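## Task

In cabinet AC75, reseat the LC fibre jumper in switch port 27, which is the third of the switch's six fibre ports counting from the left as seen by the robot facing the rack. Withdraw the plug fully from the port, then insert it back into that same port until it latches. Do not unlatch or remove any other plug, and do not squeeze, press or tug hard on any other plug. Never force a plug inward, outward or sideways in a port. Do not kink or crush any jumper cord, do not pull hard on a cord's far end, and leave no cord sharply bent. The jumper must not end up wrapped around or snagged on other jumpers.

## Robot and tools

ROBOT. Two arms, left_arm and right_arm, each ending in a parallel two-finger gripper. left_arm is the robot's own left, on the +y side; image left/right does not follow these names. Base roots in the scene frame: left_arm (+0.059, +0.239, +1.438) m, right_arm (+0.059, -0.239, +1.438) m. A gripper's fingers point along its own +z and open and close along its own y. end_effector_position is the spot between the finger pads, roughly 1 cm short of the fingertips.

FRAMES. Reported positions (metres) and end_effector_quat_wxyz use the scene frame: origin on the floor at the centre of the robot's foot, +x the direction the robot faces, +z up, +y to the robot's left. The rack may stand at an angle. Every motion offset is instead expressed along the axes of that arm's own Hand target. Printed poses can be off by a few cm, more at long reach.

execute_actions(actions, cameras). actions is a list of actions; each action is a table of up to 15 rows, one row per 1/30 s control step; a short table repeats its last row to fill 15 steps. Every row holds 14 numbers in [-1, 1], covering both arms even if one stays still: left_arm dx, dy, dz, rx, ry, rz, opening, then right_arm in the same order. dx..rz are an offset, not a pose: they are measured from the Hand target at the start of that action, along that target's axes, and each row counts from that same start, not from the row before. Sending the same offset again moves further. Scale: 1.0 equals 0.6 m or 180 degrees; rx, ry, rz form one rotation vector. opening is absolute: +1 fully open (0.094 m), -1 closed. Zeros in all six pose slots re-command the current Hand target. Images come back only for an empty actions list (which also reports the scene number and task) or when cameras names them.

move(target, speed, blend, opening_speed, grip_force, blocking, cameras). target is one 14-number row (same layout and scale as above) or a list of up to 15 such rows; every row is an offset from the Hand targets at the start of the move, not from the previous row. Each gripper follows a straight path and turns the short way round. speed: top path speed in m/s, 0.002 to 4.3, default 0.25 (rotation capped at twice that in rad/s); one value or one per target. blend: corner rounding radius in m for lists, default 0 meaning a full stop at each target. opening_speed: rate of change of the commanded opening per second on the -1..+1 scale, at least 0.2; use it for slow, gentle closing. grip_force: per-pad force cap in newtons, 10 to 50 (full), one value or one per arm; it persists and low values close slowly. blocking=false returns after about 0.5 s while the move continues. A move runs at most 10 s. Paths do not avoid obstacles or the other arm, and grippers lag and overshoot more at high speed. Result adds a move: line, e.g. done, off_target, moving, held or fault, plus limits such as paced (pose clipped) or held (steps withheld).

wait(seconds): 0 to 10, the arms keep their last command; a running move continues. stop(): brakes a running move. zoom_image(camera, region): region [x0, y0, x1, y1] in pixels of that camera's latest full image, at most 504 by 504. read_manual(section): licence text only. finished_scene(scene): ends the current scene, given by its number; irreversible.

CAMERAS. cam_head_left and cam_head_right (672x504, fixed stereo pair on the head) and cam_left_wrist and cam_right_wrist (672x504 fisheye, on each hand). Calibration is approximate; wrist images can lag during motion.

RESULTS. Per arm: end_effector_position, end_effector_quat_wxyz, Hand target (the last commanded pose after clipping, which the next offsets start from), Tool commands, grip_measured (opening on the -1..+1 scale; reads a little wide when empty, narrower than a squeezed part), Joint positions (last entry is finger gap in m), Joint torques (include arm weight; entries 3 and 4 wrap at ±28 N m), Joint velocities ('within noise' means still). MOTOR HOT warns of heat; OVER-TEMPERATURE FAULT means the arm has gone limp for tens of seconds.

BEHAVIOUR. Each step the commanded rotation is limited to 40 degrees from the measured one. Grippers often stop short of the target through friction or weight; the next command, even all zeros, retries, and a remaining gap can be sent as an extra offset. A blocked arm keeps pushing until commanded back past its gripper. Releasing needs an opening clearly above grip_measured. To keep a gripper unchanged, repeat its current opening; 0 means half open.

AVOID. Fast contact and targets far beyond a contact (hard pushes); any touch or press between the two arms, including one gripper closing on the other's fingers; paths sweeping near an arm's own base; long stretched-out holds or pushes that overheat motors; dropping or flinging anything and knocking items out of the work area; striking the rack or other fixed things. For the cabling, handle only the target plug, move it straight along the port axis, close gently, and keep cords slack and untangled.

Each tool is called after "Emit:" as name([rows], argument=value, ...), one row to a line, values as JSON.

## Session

Emit:
execute_actions(actions=[])

Emit:
zoom_image(camera="cam_head_left", region=[330, 120, 640, 380])

Emit:
zoom_image(camera="cam_head_right", region=[280, 120, 590, 380])

Scene clock: 0.00 s.
left_arm: end_effector_position=(+0.6733, -0.1086, +1.0166) grip_measured=+1.000 end_effector_quat_wxyz=(+0.447, -0.010, +0.842, +0.303) | right_arm: end_effector_position=(+0.6487, -0.3743, +0.9897) grip_measured=+1.000 end_effector_quat_wxyz=(+0.096, +0.479, +0.865, -0.118)
Joint positions: left_arm=[-2.285 2.456 1.872 1.517 -1.051 0.978 0.094] | right_arm=[1.5 1.734 1.356 -0.148 0.233 0.887 0.094]
Joint velocities: within noise
Joint torques (N m): no reading
Heat: left arm: hottest elbow 39 °C; right arm: hottest shoulder 43 °C.
Hand target: left_arm +0.6723, -0.1055, +1.0127; +0.446, -0.011, +0.841, +0.306 | right_arm +0.6605, -0.3758, +0.9970; +0.107, +0.479, +0.864, -0.114
Tool commands: left_gripper/opening=+1.0 right_gripper/opening=+1.0
camera_calibration:
cam_left_wrist: T_world_to_cam=[[0.283958, -0.835702, -0.470075, 0.190629], [-0.912248, -0.0845067, -0.400826, 1.02034], [0.295247, 0.542643, -0.786364, 0.78671], [0, 0, 0, 1]] pos_world=[0.644403, -0.181367, 1.11723]
cam_right_wrist: T_world_to_cam=[[-0.843294, -0.525692, 0.111817, 0.239624], [-0.467488, 0.82011, 0.329962, 0.288183], [-0.26516, 0.225982, -0.937349, 1.30975], [0, 0, 0, 1]] pos_world=[0.684089, -0.406352, 1.10581]

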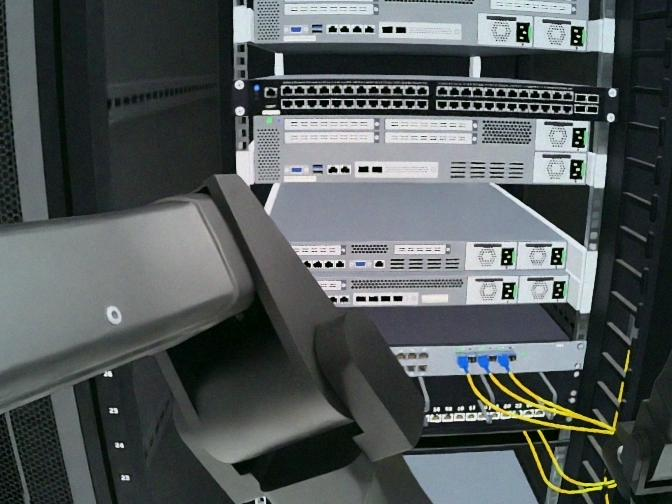

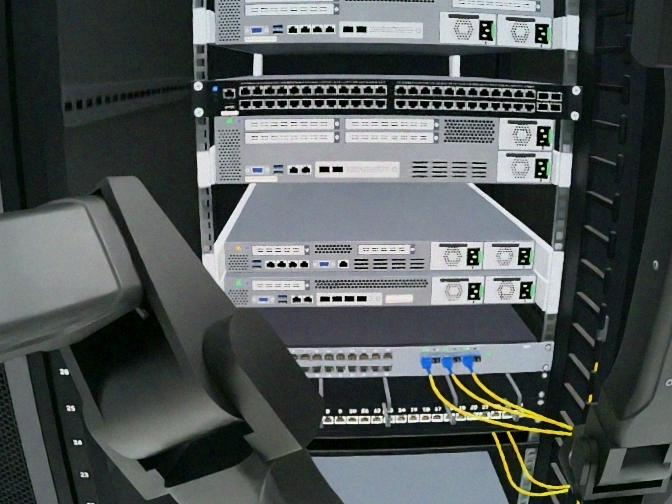

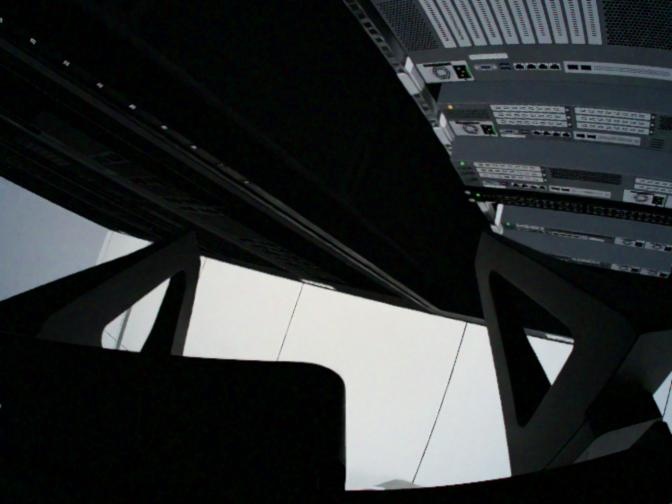

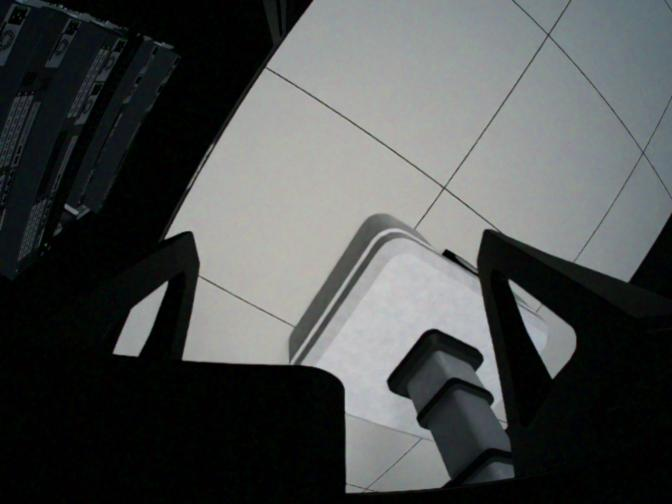

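Scaled by 1.626 from the camera's 672x504 image, which has a finer 960x720 frame.

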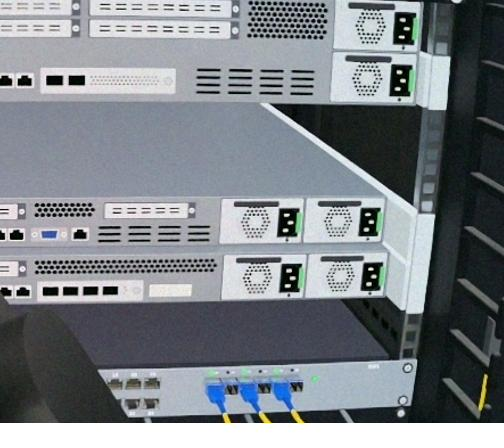

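Scaled by 1.626 from the camera's 672x504 image, which has a finer 960x720 frame.

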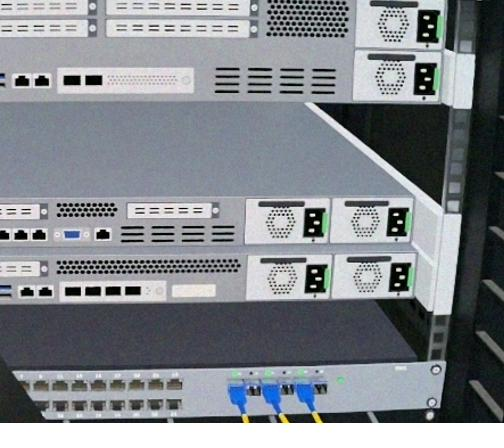

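Emit:
move(target=[-0.5635,0.0727,0.0828,0.186,0.0583,-0.0694,-0.5,0.1648,-0.0767,-0.2238,0.0766,-0.5546,-0.5604,1], speed=0.15, cameras=["all"])

Scene clock: 60.73 s.
left_arm: end_effector_position=(+0.7163, -0.1031, +1.0558) grip_measured=-0.498 end_effector_quat_wxyz=(+0.435, -0.002, +0.862, +0.259) | right_arm: end_effector_position=(+0.6276, -0.3611, +1.0080) grip_measured=+1.000 end_effector_quat_wxyz=(+0.206, +0.311, +0.897, -0.237)
Joint positions: left_arm=[-2.285 2.266 1.726 1.287 -1.019 0.801 0.024] | right_arm=[1.596 1.734 1.166 0.265 0.589 0.509 0.094]
Joint torques (N m): left_arm=[-12.92 -15.79 1.99 1.72 0.26 -0.04] | right_arm=[-0.21 -16.56 1.21 0.96 0.21 0.11]
Heat: left arm: hottest elbow 39 °C; right arm: hottest shoulder 49 °C.
Hand target: left_arm +0.7133, -0.1038, +1.0529; +0.434, +0.000, +0.862, +0.260 (not the last commanded pose) | right_arm +0.6282, -0.3614, +1.0075; +0.205, +0.315, +0.896, -0.235 (not the last commanded pose)
Off the commanded pose: left_arm 0.283 m, 31 deg | right_arm 0.140 m, 116 deg.
move: held (left_arm, right_arm; a check stopped the path); limits=held
pose unreachable (left arm): on one or more control steps of this call, first in action 0 (counted from 0), this arm could not follow its commanded pose, so it was not sent that pose on those steps. It may still have moved: this result reports where it is.
cause: moving toward the commanded pose would bring a part of the arm too close to another arm (this arm's wrist (the part past joint 5) and the right arm's wrist (the part past joint 5), along the way the arms are being sent, or toward where that arm still pushes).
pose unreachable (right arm): on one or more control steps of this call, first in action 0 (counted from 0), this arm could not follow its commanded pose, so it was not sent that pose on those steps. It may still have moved: this result reports where it is.
cause: moving toward the commanded pose would bring a part of the arm too close to another arm (this arm's wrist (the part past joint 5) and the left arm's wrist (the part past joint 5), along the way the arms are being sent, or toward where that arm still pushes).
camera_calibration:
cam_left_wrist: T_world_to_cam=[[0.22494, -0.882618, -0.41278, 0.178446], [-0.932103, -0.0714956, -0.355066, 1.04301], [0.283876, 0.464622, -0.838773, 0.857277], [0, 0, 0, 1]] pos_world=[0.688697, -0.166239, 1.16306]
cam_right_wrist: T_world_to_cam=[[-0.645151, -0.702155, 0.30126, -0.152256], [-0.72466, 0.687289, 0.0500186, 0.657118], [-0.242174, -0.186042, -0.952229, 1.17018], [0, 0, 0, 1]] pos_world=[0.661345, -0.340835, 1.12728]

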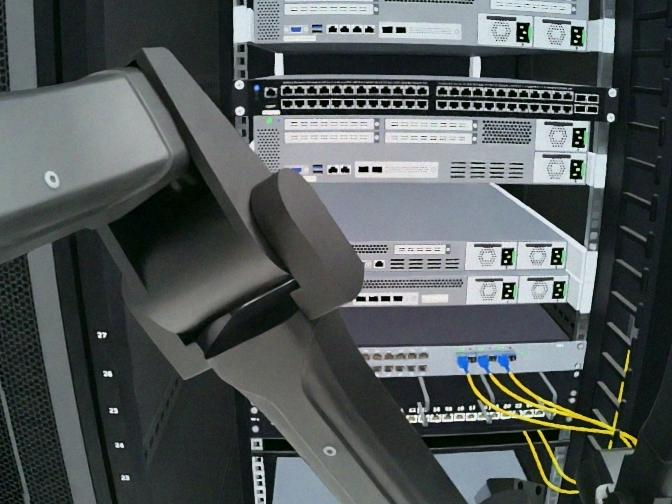

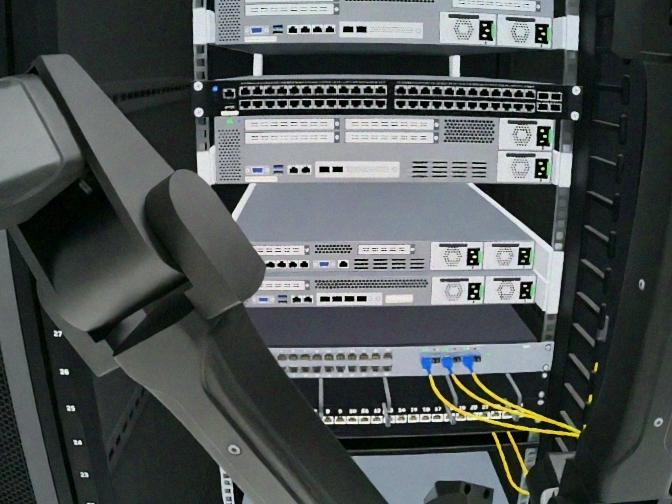

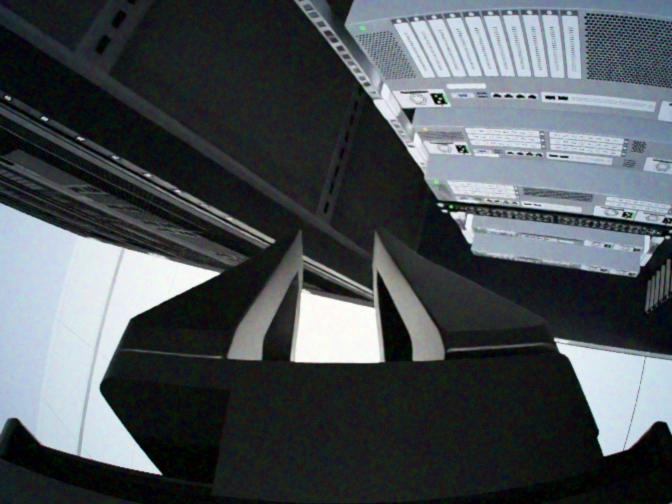

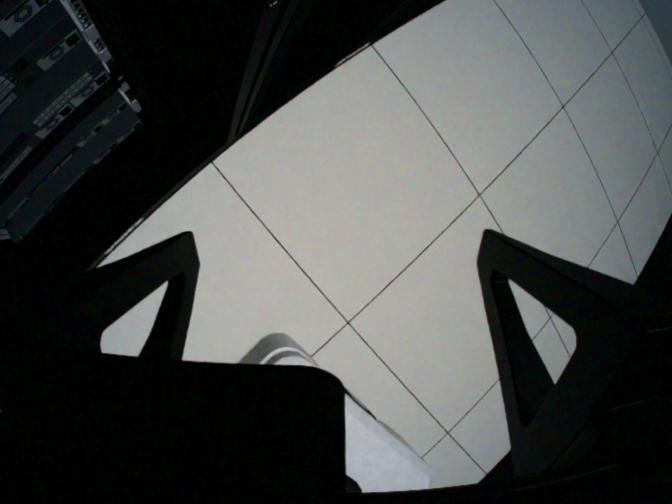

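Emit:
move(target=[-0.4738,0.0542,0.0375,0.1548,0.0457,-0.0642,-0.5,0,0,0,0,0,0,1], speed=0.18, cameras=["cam_head_left","cam_left_wrist"])

Scene clock: 75.43 s.
left_arm: end_effector_position=(+0.8881, -0.1191, +1.2537) grip_measured=-0.498 end_effector_quat_wxyz=(+0.374, +0.013, +0.927, +0.014) | right_arm: end_effector_position=(+0.6273, -0.3610, +1.0079) grip_measured=+1.000 end_effector_quat_wxyz=(+0.206, +0.312, +0.897, -0.237)
Joint positions: left_arm=[-2.323 1.729 1.761 0.167 -0.706 0.224 0.024] | right_arm=[1.596 1.734 1.166 0.264 0.589 0.511 0.094]
Joint torques (N m): left_arm=[-12.63 -18.78 8.87 0.98 0.26 -0.19] | right_arm=[-0.38 -16.5 1.29 0.9 0.22 0.09]
Heat: left arm: hottest elbow 39 °C; right arm: hottest shoulder 49 °C.
Hand target: left_arm +0.9000, -0.1296, +1.2693; +0.383, +0.000, +0.924, +0.000 | right_arm +0.6282, -0.3614, +1.0075; +0.205, +0.315, +0.896, -0.235
Off the commanded pose: left_arm 0.022 m, 2 deg | right_arm 0.001 m, 0 deg.
move: off_target (left_arm)
camera_calibration:
cam_left_wrist: T_world_to_cam=[[-0.0137835, -0.999903, 0.00194164, -0.114604], [-0.984556, 0.013233, -0.174568, 1.10259], [0.174525, -0.00431782, -0.984643, 1.20607], [0, 0, 0, 1]] pos_world=[0.873494, -0.123976, 1.38025]
Images, in order (width x height): cam_head_left 672x504, cam_left_wrist 672x504.

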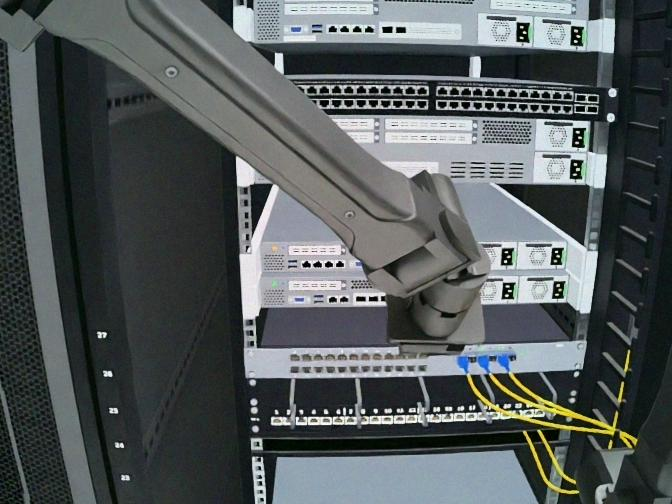

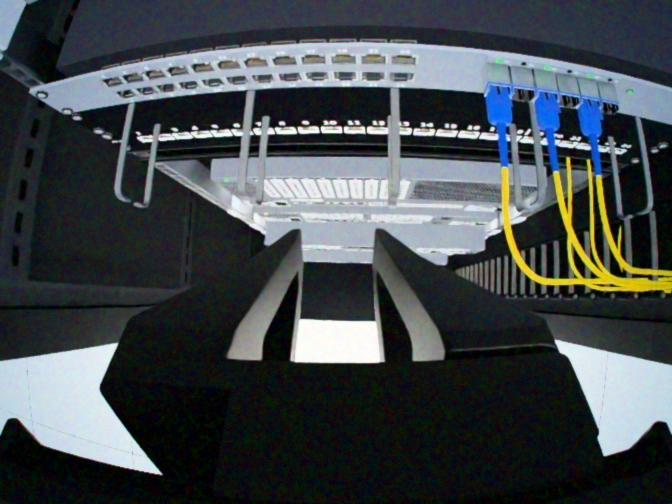

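Emit:
execute_actions(actions=[], cameras=["cam_head_left","cam_head_right","cam_left_wrist"])

Emit:
zoom_image(camera="cam_left_wrist", region=[460, 40, 660, 220])

Emit:
zoom_image(camera="cam_head_left", region=[440, 330, 600, 450])

Emit:
zoom_image(camera="cam_head_right", region=[400, 330, 560, 450])

Scene clock: 115.17 s.
left_arm: end_effector_position=(+0.8881, -0.1191, +1.2537) grip_measured=-0.498 end_effector_quat_wxyz=(+0.374, +0.013, +0.927, +0.014) | right_arm: end_effector_position=(+0.6273, -0.3610, +1.0079) grip_measured=+1.000 end_effector_quat_wxyz=(+0.206, +0.312, +0.897, -0.237)
Joint positions: left_arm=[-2.323 1.729 1.761 0.167 -0.706 0.223 0.024] | right_arm=[1.596 1.734 1.166 0.264 0.589 0.511 0.094]
Joint velocities: within noise
Joint torques (N m): left_arm=[-12.28 -18.78 8.98 1.16 0.29 -0.21] | right_arm=[-0.21 -16.21 1.26 0.81 0.22 0.09]
Heat: left arm: hottest elbow 42 °C; right arm: hottest shoulder 49 °C.
Hand target: left_arm +0.9000, -0.1296, +1.2693; +0.383, +0.000, +0.924, +0.000 | right_arm +0.6282, -0.3614, +1.0075; +0.205, +0.315, +0.896, -0.235
Tool commands: left_gripper/opening=-0.5 right_gripper/opening=+1.0
Off the commanded pose: left_arm 0.022 m, 2 deg | right_arm 0.001 m, 0 deg.
camera_calibration:
cam_left_wrist: T_world_to_cam=[[-0.0132444, -0.999909, 0.0024244, -0.115741], [-0.984577, 0.0126182, -0.174497, 1.10244], [0.174451, -0.00469812, -0.984655, 1.2061], [0, 0, 0, 1]] pos_world=[0.873494, -0.123975, 1.38025]
Images, in order (width x height): cam_head_left 672x504, cam_head_right 672x504, cam_left_wrist 672x504.

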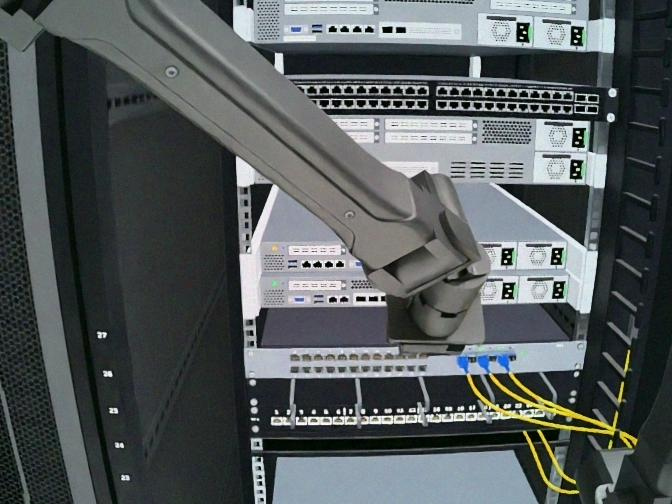

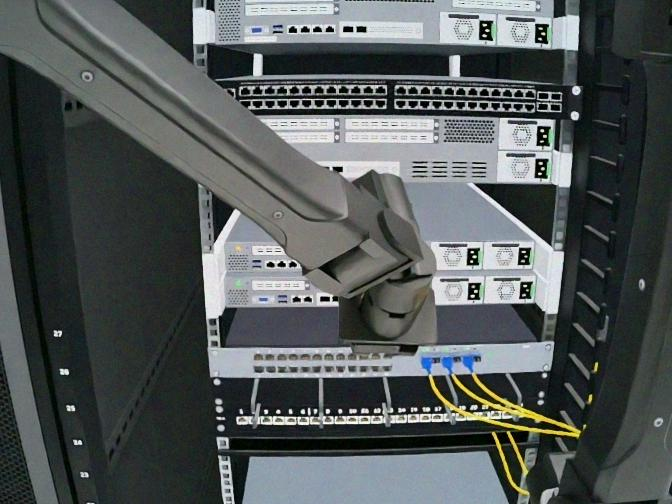

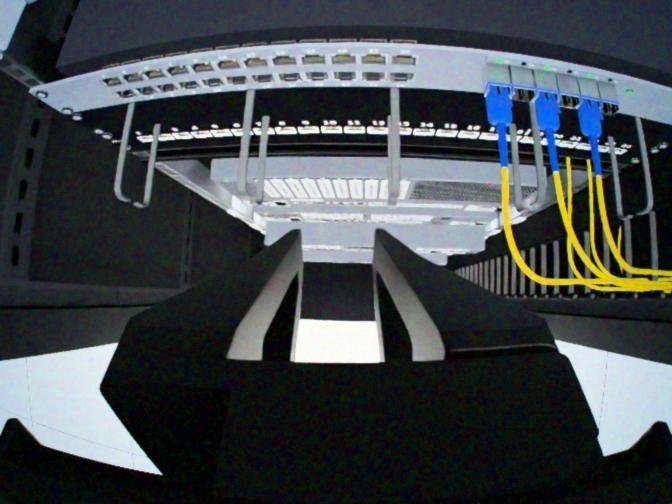

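Scaled by 2.520 from the camera's 672x504 image, which has a finer 960x720 frame.

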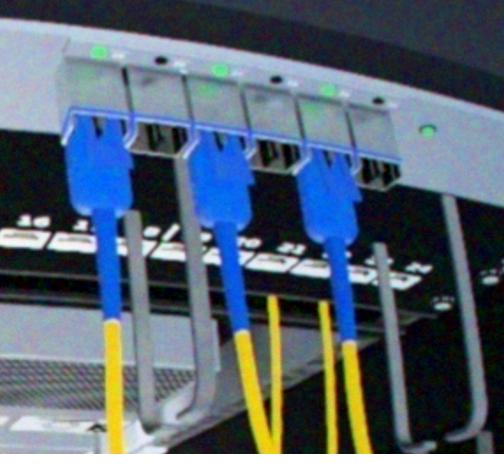

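Scaled by 3.150 from the camera's 672x504 image, which has a finer 960x720 frame.

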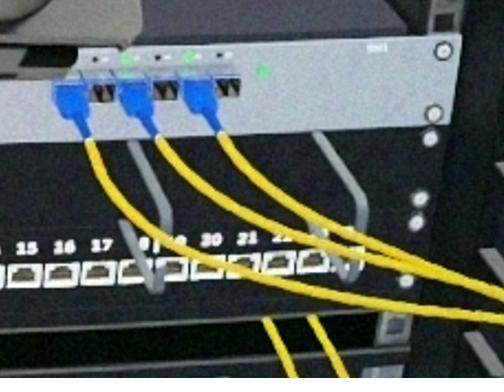

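Scaled by 3.150 from the camera's 672x504 image, which has a finer 960x720 frame.

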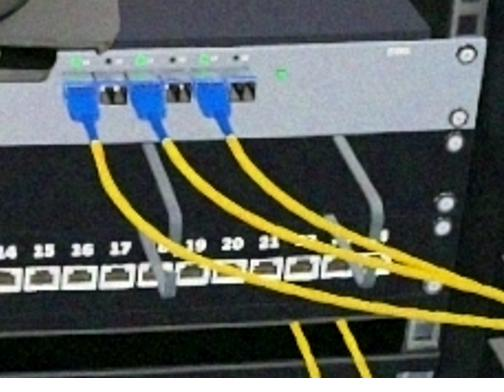

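Emit:
move(target=[0,0,0,0,0,0,-0.5,-0.0352,0.0517,-0.3322,0.0585,-0.4603,-0.4504,0.3], speed=0.2, cameras=["cam_head_left","cam_right_wrist"])

Scene clock: 158.13 s.
left_arm: end_effector_position=(+0.8881, -0.1191, +1.2537) grip_measured=-0.498 end_effector_quat_wxyz=(+0.374, +0.013, +0.927, +0.014) | right_arm: end_effector_position=(+0.6186, -0.2356, +1.1562) grip_measured=+0.302 end_effector_quat_wxyz=(+0.383, -0.580, +0.609, -0.382)
Joint positions: left_arm=[-2.323 1.729 1.761 0.167 -0.706 0.223 0.024] | right_arm=[1.662 1.713 0.682 1.558 0.03 -1.613 0.061]
Joint torques (N m): left_arm=[-12.75 -18.9 8.92 0.92 0.27 -0.19] | right_arm=[0.15 -14.62 -3.49 2.85 -0.34 -0.01]
Heat: left arm: hottest elbow 44 °C; right arm: hottest shoulder 49 °C.
Hand target: left_arm +0.9000, -0.1296, +1.2693; +0.383, +0.000, +0.924, +0.000 | right_arm +0.6205, -0.2401, +1.1699; -0.487, +0.491, -0.517, +0.505
Off the commanded pose: left_arm 0.022 m, 2 deg | right_arm 0.014 m, 24 deg.
joint sent to its limit (right arm) — joint 4 (wrist pitch), upper limit. The joint targets are off in orientation, not in position.
move: off_target (left_arm, right_arm)
camera_calibration:
cam_right_wrist: T_world_to_cam=[[0.417094, -0.0216779, 0.908605, -1.31359], [-0.550435, -0.801545, 0.233553, -0.113794], [0.723224, -0.597542, -0.346252, -0.0624154], [0, 0, 0, 1]] pos_world=[0.530396, -0.156983, 1.1985]
Images, in order (width x height): cam_head_left 672x504, cam_right_wrist 672x504.

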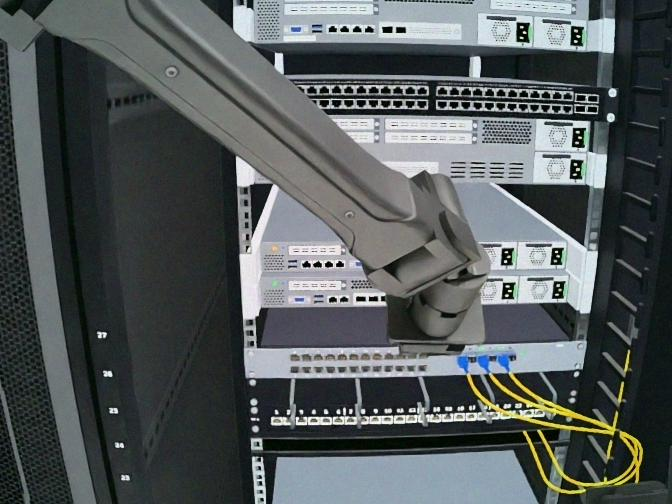

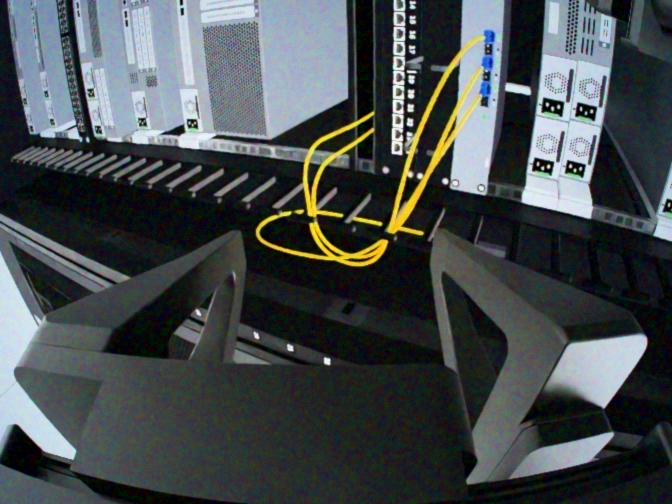

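Emit:
move(target=[0,0,0,0,0,0,-0.5,-0.02,-0.047,0.30,0,0,0,0.0], speed=0.15, cameras=["cam_left_wrist","cam_right_wrist"])

Emit:
zoom_image(camera="cam_right_wrist", region=[240, 20, 460, 240])

Scene clock: 168.73 s.
left_arm: end_effector_position=(+0.8881, -0.1191, +1.2537) grip_measured=-0.498 end_effector_quat_wxyz=(+0.374, +0.013, +0.927, +0.014) | right_arm: end_effector_position=(+0.7969, -0.2424, +1.1940) grip_measured=+0.002 end_effector_quat_wxyz=(+0.483, -0.492, +0.521, -0.504)
Joint positions: left_arm=[-2.323 1.729 1.761 0.167 -0.706 0.223 0.024] | right_arm=[1.662 1.784 1.155 1.558 0.03 -1.638 0.047]
Joint torques (N m): left_arm=[-12.51 -19.02 8.94 1.05 0.28 -0.21] | right_arm=[1.9 -16.67 2.67 2.11 -0.19 -0.01]
Heat: left arm: hottest elbow 44 °C; right arm: hottest shoulder 48 °C.
Hand target: left_arm +0.9000, -0.1296, +1.2693; +0.383, +0.000, +0.924, +0.000 | right_arm +0.8012, -0.2365, +1.1952; +0.486, -0.491, +0.517, -0.505
Off the commanded pose: left_arm 0.022 m, 2 deg | right_arm 0.008 m, 1 deg.
move: off_target (left_arm)
camera_calibration:
cam_left_wrist: T_world_to_cam=[[-0.0132444, -0.999909, 0.0024244, -0.115741], [-0.984577, 0.0126182, -0.174497, 1.10244], [0.174451, -0.00469812, -0.984655, 1.2061], [0, 0, 0, 1]] pos_world=[0.873494, -0.123975, 1.38025]
cam_right_wrist: T_world_to_cam=[[0.0300825, 0.00493443, 0.999535, -1.21611], [-0.621824, -0.782831, 0.0225793, 0.283394], [0.782579, -0.622214, -0.0204812, -0.624487], [0, 0, 0, 1]] pos_world=[0.701515, -0.160715, 1.19636]
Images, in order (width x height): cam_left_wrist 672x504, cam_right_wrist 672x504.

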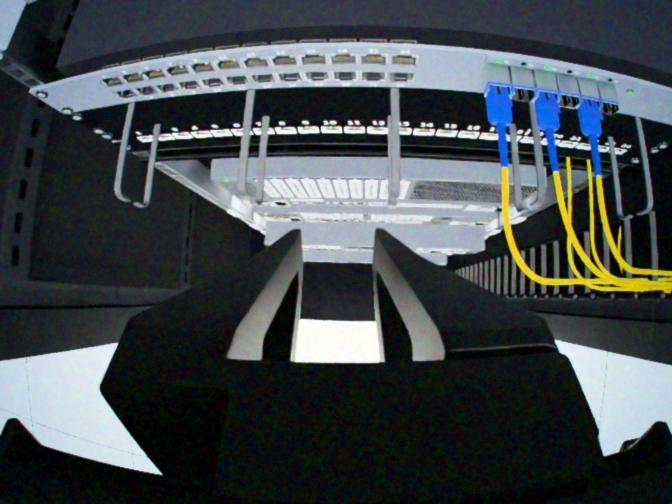

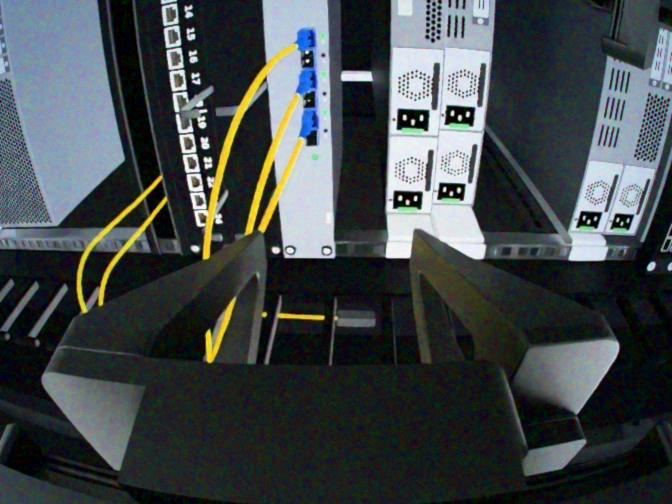

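Scaled by 2.291 from the camera's 672x504 image, which has a finer 960x720 frame.

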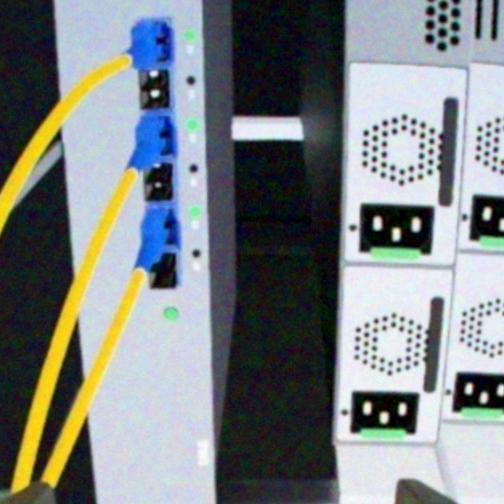

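Emit:
move(target=[0,0,0,0,0,0,-0.5,-0.012,0.03,0.11,0,0,0,-0.3], speed=0.1, cameras=["cam_left_wrist","cam_right_wrist","cam_head_left"])

Emit:
zoom_image(camera="cam_right_wrist", region=[240, 60, 400, 260])

Emit:
zoom_image(camera="cam_left_wrist", region=[460, 40, 660, 220])

Scene clock: 201.60 s.
left_arm: end_effector_position=(+0.8881, -0.1191, +1.2537) grip_measured=-0.498 end_effector_quat_wxyz=(+0.374, +0.013, +0.927, +0.014) | right_arm: end_effector_position=(+0.8598, -0.2376, +1.1739) grip_measured=-0.298 end_effector_quat_wxyz=(+0.483, -0.493, +0.520, -0.503)
Joint positions: left_arm=[-2.323 1.729 1.761 0.167 -0.706 0.223 0.024] | right_arm=[1.669 1.847 1.371 1.405 0.03 -1.643 0.033]
Joint torques (N m): left_arm=[-12.28 -18.78 8.79 1.11 0.27 -0.2] | right_arm=[2.08 -18.26 4.82 1.83 -0.01 0.01]
Heat: left arm: hottest elbow 45 °C; right arm: hottest shoulder 47 °C.
Hand target: left_arm +0.9000, -0.1296, +1.2693; +0.383, +0.000, +0.924, +0.000 | right_arm +0.8670, -0.2321, +1.1760; +0.486, -0.491, +0.517, -0.505
Off the commanded pose: left_arm 0.022 m, 2 deg | right_arm 0.009 m, 1 deg.
move: off_target (left_arm)
camera_calibration:
cam_left_wrist: T_world_to_cam=[[-0.0132444, -0.999909, 0.0024244, -0.115741], [-0.984577, 0.0126182, -0.174497, 1.10244], [0.174451, -0.00469812, -0.984655, 1.2061], [0, 0, 0, 1]] pos_world=[0.873494, -0.123975, 1.38025]
cam_right_wrist: T_world_to_cam=[[0.0310306, 0.00467325, 0.999508, -1.19886], [-0.618499, -0.785452, 0.0228743, 0.322837], [0.785172, -0.618905, -0.0214827, -0.671493], [0, 0, 0, 1]] pos_world=[0.764113, -0.156414, 1.17646]
Images, in order (width x height): cam_head_left 672x504, cam_left_wrist 672x504, cam_right_wrist 672x504.

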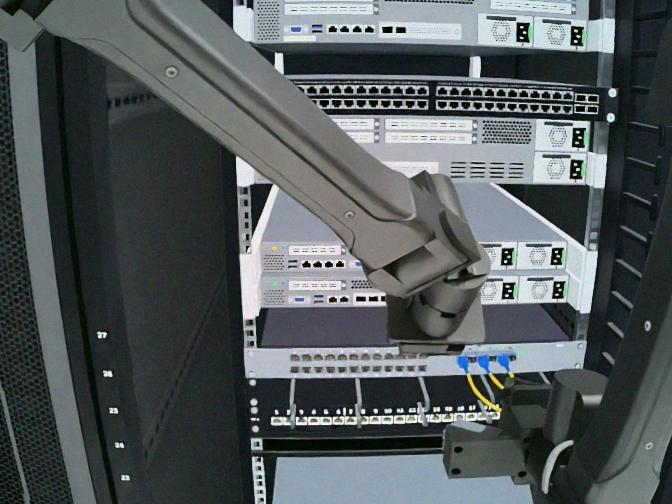

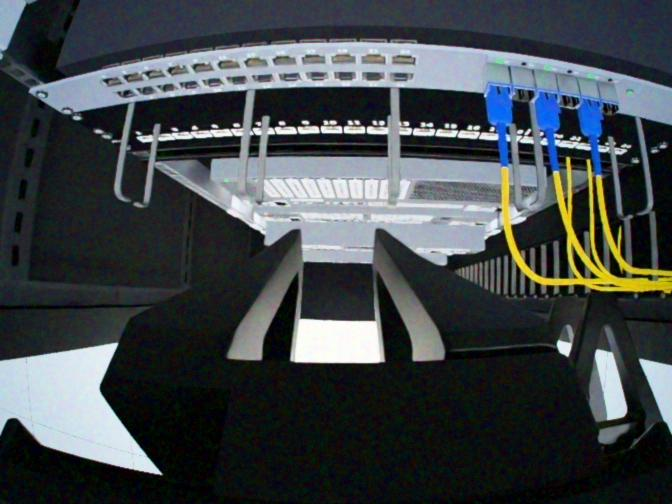

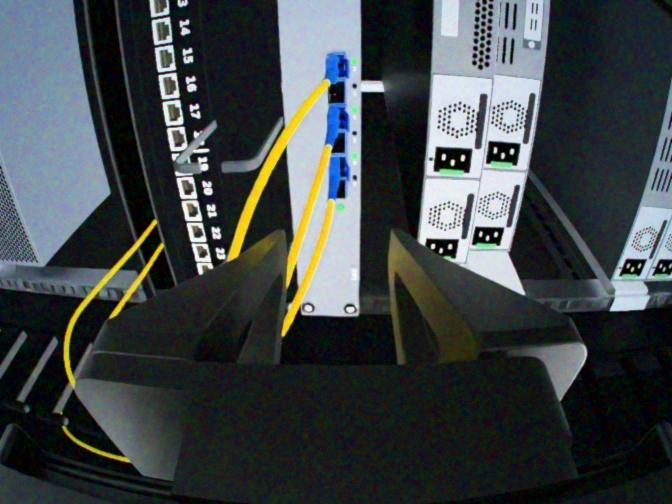

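Scaled by 2.520 from the camera's 672x504 image, which has a finer 960x720 frame.

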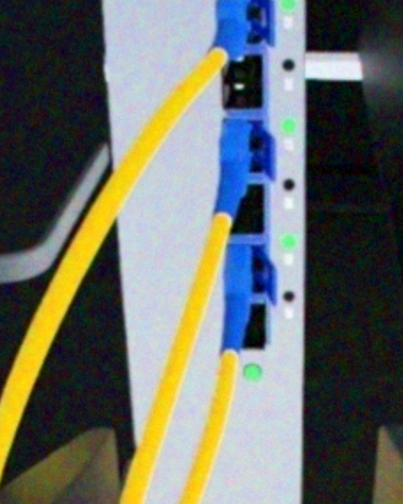

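Scaled by 2.520 from the camera's 672x504 image, which has a finer 960x720 frame.

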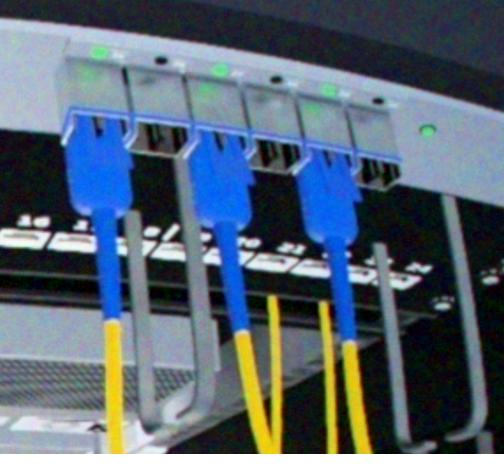

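Emit:
move(target=[0,-0.08,0,0,0,0,-0.5,0.0,0.0,0.02,0,0,0,-0.6], speed=0.1, cameras=["cam_left_wrist","cam_right_wrist"])

Emit:
zoom_image(camera="cam_right_wrist", region=[240, 60, 400, 260])

Emit:
zoom_image(camera="cam_left_wrist", region=[400, 40, 600, 220])

Scene clock: 233.70 s.
left_arm: end_effector_position=(+0.8970, -0.1634, +1.2727) grip_measured=-0.498 end_effector_quat_wxyz=(+0.383, -0.002, +0.924, +0.004) | right_arm: end_effector_position=(+0.8716, -0.2377, +1.1732) grip_measured=-0.598 end_effector_quat_wxyz=(+0.483, -0.493, +0.520, -0.502)
Joint positions: left_arm=[-2.386 1.795 1.877 0.154 -0.756 0.223 0.024] | right_arm=[1.669 1.853 1.408 1.374 0.03 -1.643 0.019]
Joint torques (N m): left_arm=[-13.22 -17.03 9.36 1.02 0.08 -0.02] | right_arm=[2.2 -18.61 5.07 1.84 -0.02 -0.02]
Heat: left arm: hottest elbow 45 °C; right arm: hottest shoulder 52 °C.
Hand target: left_arm +0.9000, -0.1776, +1.2693; +0.383, +0.000, +0.924, +0.000 | right_arm +0.8791, -0.2326, +1.1759; +0.486, -0.491, +0.517, -0.505
Off the commanded pose: left_arm 0.015 m, 0 deg | right_arm 0.009 m, 1 deg.
move: off_target (left_arm)
camera_calibration:
cam_left_wrist: T_world_to_cam=[[0.0049265, -0.999484, 0.0317306, -0.213457], [-0.980898, -0.0110005, -0.19421, 1.13303], [0.194458, -0.0301678, -0.980447, 1.19552], [0, 0, 0, 1]] pos_world=[0.879963, -0.164817, 1.39896]
cam_right_wrist: T_world_to_cam=[[0.0318122, 0.00469356, 0.999483, -1.1992], [-0.618469, -0.785461, 0.0233736, 0.329459], [0.785165, -0.618893, -0.0220844, -0.680116], [0, 0, 0, 1]] pos_world=[0.775913, -0.156514, 1.17586]
Images, in order (width x height): cam_left_wrist 672x504, cam_right_wrist 672x504.

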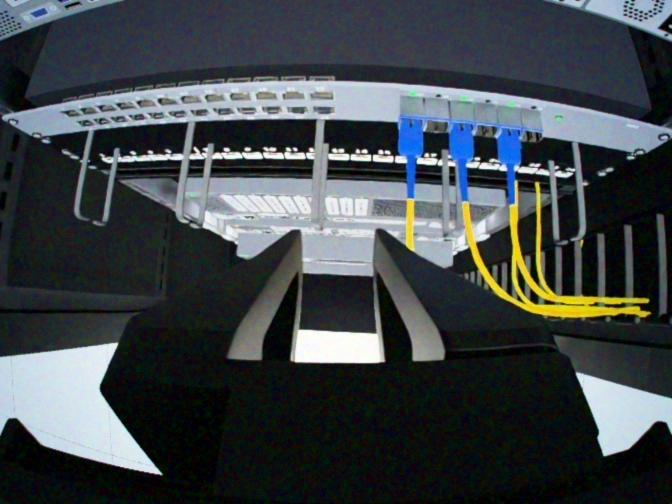

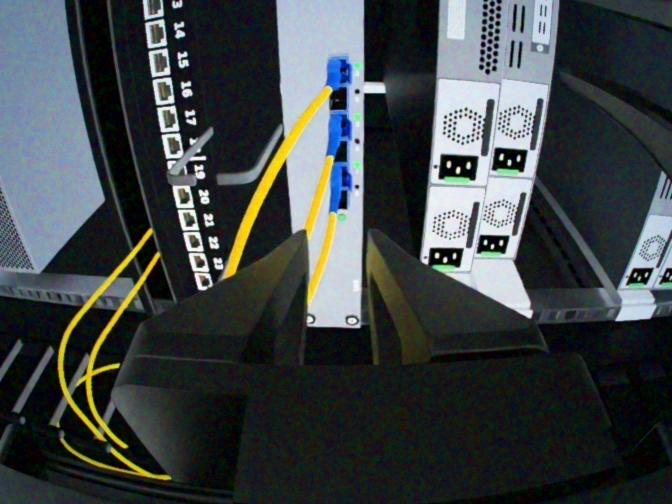

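Scaled by 2.520 from the camera's 672x504 image, which has a finer 960x720 frame.

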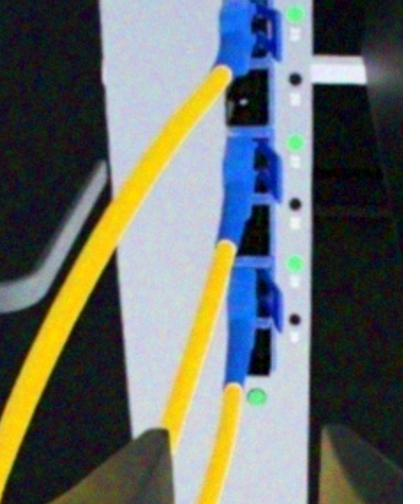

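Scaled by 2.520 from the camera's 672x504 image, which has a finer 960x720 frame.

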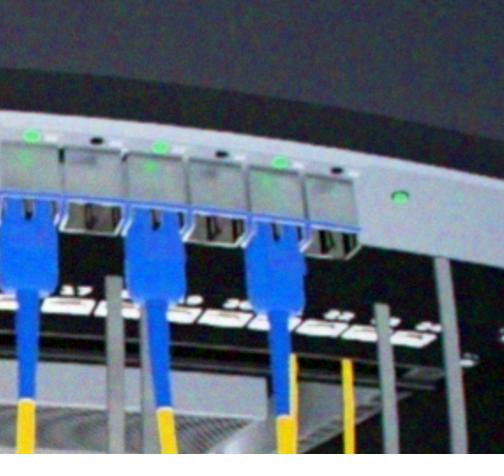

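Emit:
move(target=[0,0,0,0,0,0,-0.5,-0.014,0.0,0.105,0,0,0,-0.7], speed=0.06, cameras=["cam_left_wrist","cam_right_wrist"])

Emit:
zoom_image(camera="cam_right_wrist", region=[270, 100, 400, 260])

Emit:
zoom_image(camera="cam_left_wrist", region=[400, 80, 560, 240])

Scene clock: 297.47 s.
left_arm: end_effector_position=(+0.8970, -0.1634, +1.2727) grip_measured=-0.498 end_effector_quat_wxyz=(+0.383, -0.002, +0.924, +0.004) | right_arm: end_effector_position=(+0.9299, -0.2275, +1.1673) grip_measured=-0.698 end_effector_quat_wxyz=(+0.483, -0.496, +0.523, -0.497)
Joint positions: left_arm=[-2.386 1.795 1.877 0.154 -0.756 0.223 0.024] | right_arm=[1.685 1.901 1.606 1.212 0.035 -1.65 0.014]
Joint torques (N m): left_arm=[-12.69 -17.03 9.59 0.83 0.1 0] | right_arm=[1.85 -20.01 7.68 1.81 0.02 -0.03]
Heat: left arm: hottest elbow 49 °C; right arm: hottest shoulder 50 °C.
Hand target: left_arm +0.9000, -0.1776, +1.2693; +0.383, +0.000, +0.924, +0.000 | right_arm +0.9425, -0.2269, +1.1750; +0.486, -0.491, +0.517, -0.505
Off the commanded pose: left_arm 0.015 m, 0 deg | right_arm 0.015 m, 1 deg.
move: off_target (left_arm, right_arm)
camera_calibration:
cam_left_wrist: T_world_to_cam=[[0.0049265, -0.999484, 0.0317306, -0.213457], [-0.980898, -0.0110005, -0.19421, 1.13303], [0.194458, -0.0301678, -0.980447, 1.19552], [0, 0, 0, 1]] pos_world=[0.879963, -0.164817, 1.39896]
cam_right_wrist: T_world_to_cam=[[0.0421282, -0.00121255, 0.999111, -1.20562], [-0.613594, -0.789228, 0.0249148, 0.366506], [0.788497, -0.614099, -0.0339928, -0.707707], [0, 0, 0, 1]] pos_world=[0.833701, -0.146807, 1.17136]
Images, in order (width x height): cam_left_wrist 672x504, cam_right_wrist 672x504.

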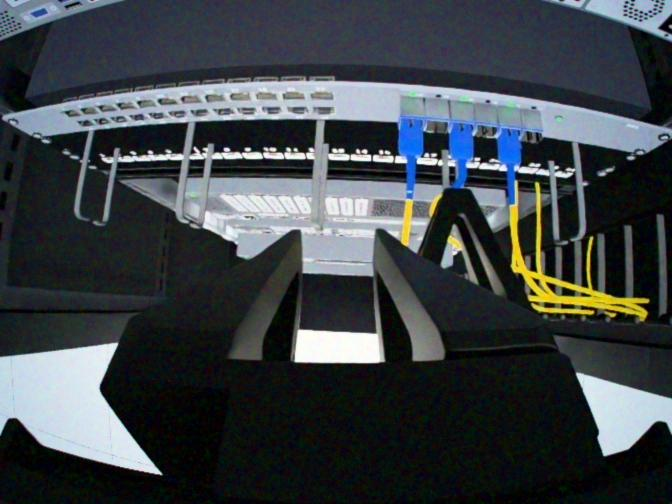

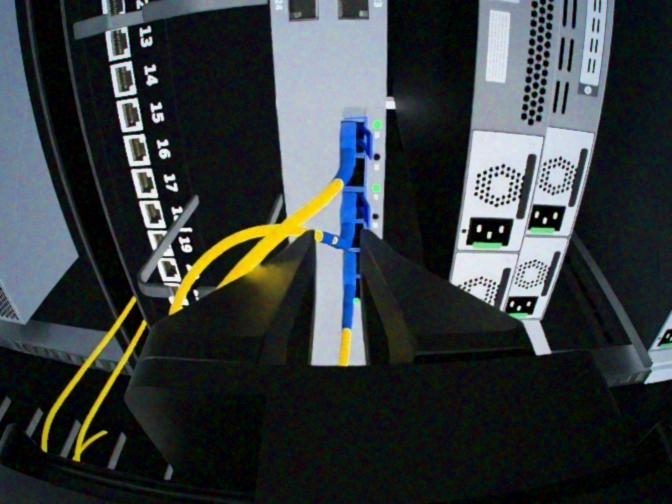

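Scaled by 3.150 from the camera's 672x504 image, which has a finer 960x720 frame.

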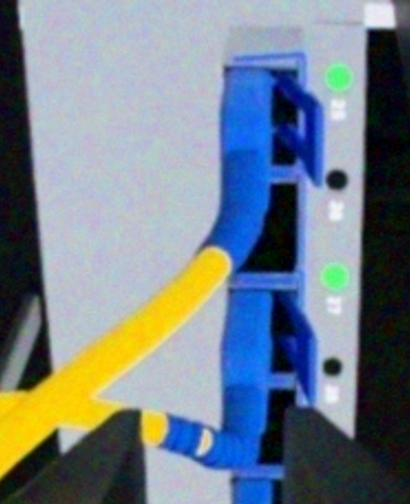

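Scaled by 3.150 from the camera's 672x504 image, which has a finer 960x720 frame.

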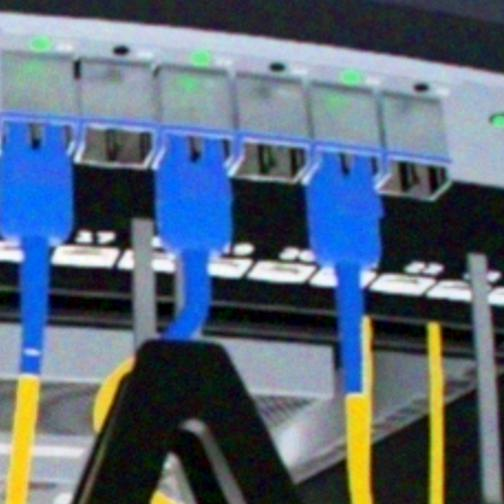

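Emit:
move(target=[0,0,0,0,0,0,-0.5,0.0,0.0,-0.09,0,0,0,-0.7], speed=0.12, cameras=["cam_left_wrist","cam_right_wrist"])

Emit:
zoom_image(camera="cam_right_wrist", region=[220, 60, 400, 240])

Emit:
zoom_image(camera="cam_left_wrist", region=[400, 80, 580, 280])

Scene clock: 307.10 s.
left_arm: end_effector_position=(+0.8970, -0.1634, +1.2727) grip_measured=-0.498 end_effector_quat_wxyz=(+0.383, -0.002, +0.924, +0.004) | right_arm: end_effector_position=(+0.8786, -0.2256, +1.1478) grip_measured=-0.698 end_effector_quat_wxyz=(+0.475, -0.504, +0.529, -0.490)
Joint positions: left_arm=[-2.386 1.795 1.877 0.154 -0.756 0.223 0.024] | right_arm=[1.685 1.9 1.467 1.322 0.037 -1.653 0.014]
Joint torques (N m): left_arm=[-13.16 -16.91 9.54 0.94 0.11 0.01] | right_arm=[2.26 -21.71 2.95 2.86 0.01 -0.01]
Heat: left arm: hottest elbow 49 °C; right arm: hottest shoulder 49 °C.
Hand target: left_arm +0.9000, -0.1776, +1.2693; +0.383, +0.000, +0.924, +0.000 | right_arm +0.8885, -0.2246, +1.1760; +0.487, -0.491, +0.517, -0.505
Off the commanded pose: left_arm 0.015 m, 0 deg | right_arm 0.030 m, 3 deg.
move: off_target (left_arm, right_arm)
camera_calibration:
cam_left_wrist: T_world_to_cam=[[0.0049265, -0.999484, 0.0317306, -0.213457], [-0.980898, -0.0110005, -0.19421, 1.13303], [0.194458, -0.0301678, -0.980447, 1.19552], [0, 0, 0, 1]] pos_world=[0.879963, -0.164817, 1.39896]
cam_right_wrist: T_world_to_cam=[[0.0701927, 0.00167262, 0.997532, -1.20619], [-0.612264, -0.789406, 0.0444064, 0.313408], [0.787532, -0.61387, -0.0543864, -0.642536], [0, 0, 0, 1]] pos_world=[0.782571, -0.14501, 1.15435]
Images, in order (width x height): cam_left_wrist 672x504, cam_right_wrist 672x504.

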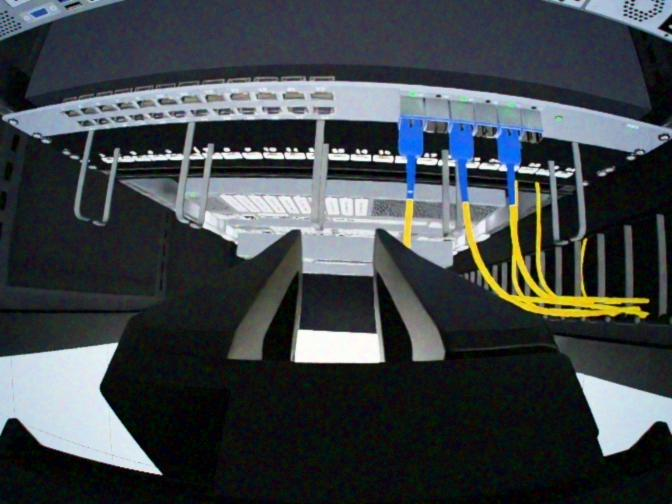

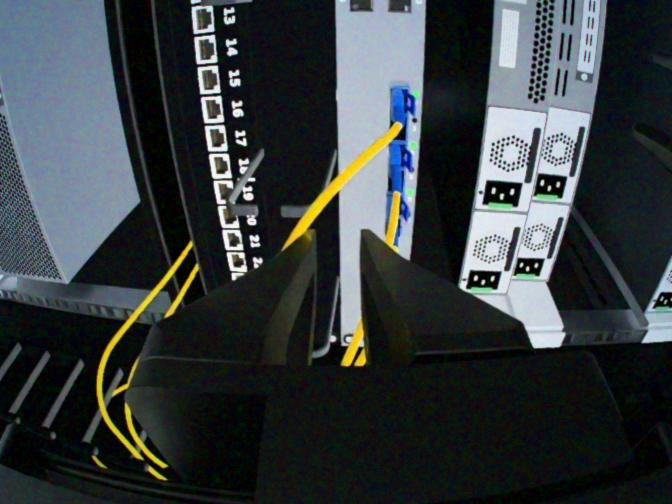

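Scaled by 2.800 from the camera's 672x504 image, which has a finer 960x720 frame.

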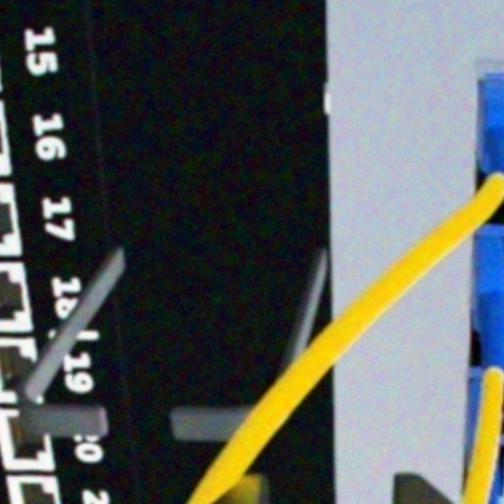

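Scaled by 2.520 from the camera's 672x504 image, which has a finer 960x720 frame.

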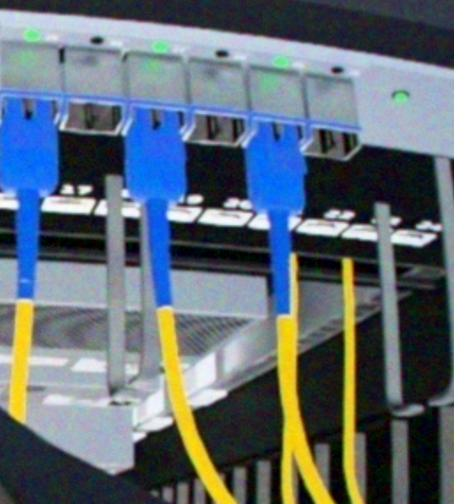

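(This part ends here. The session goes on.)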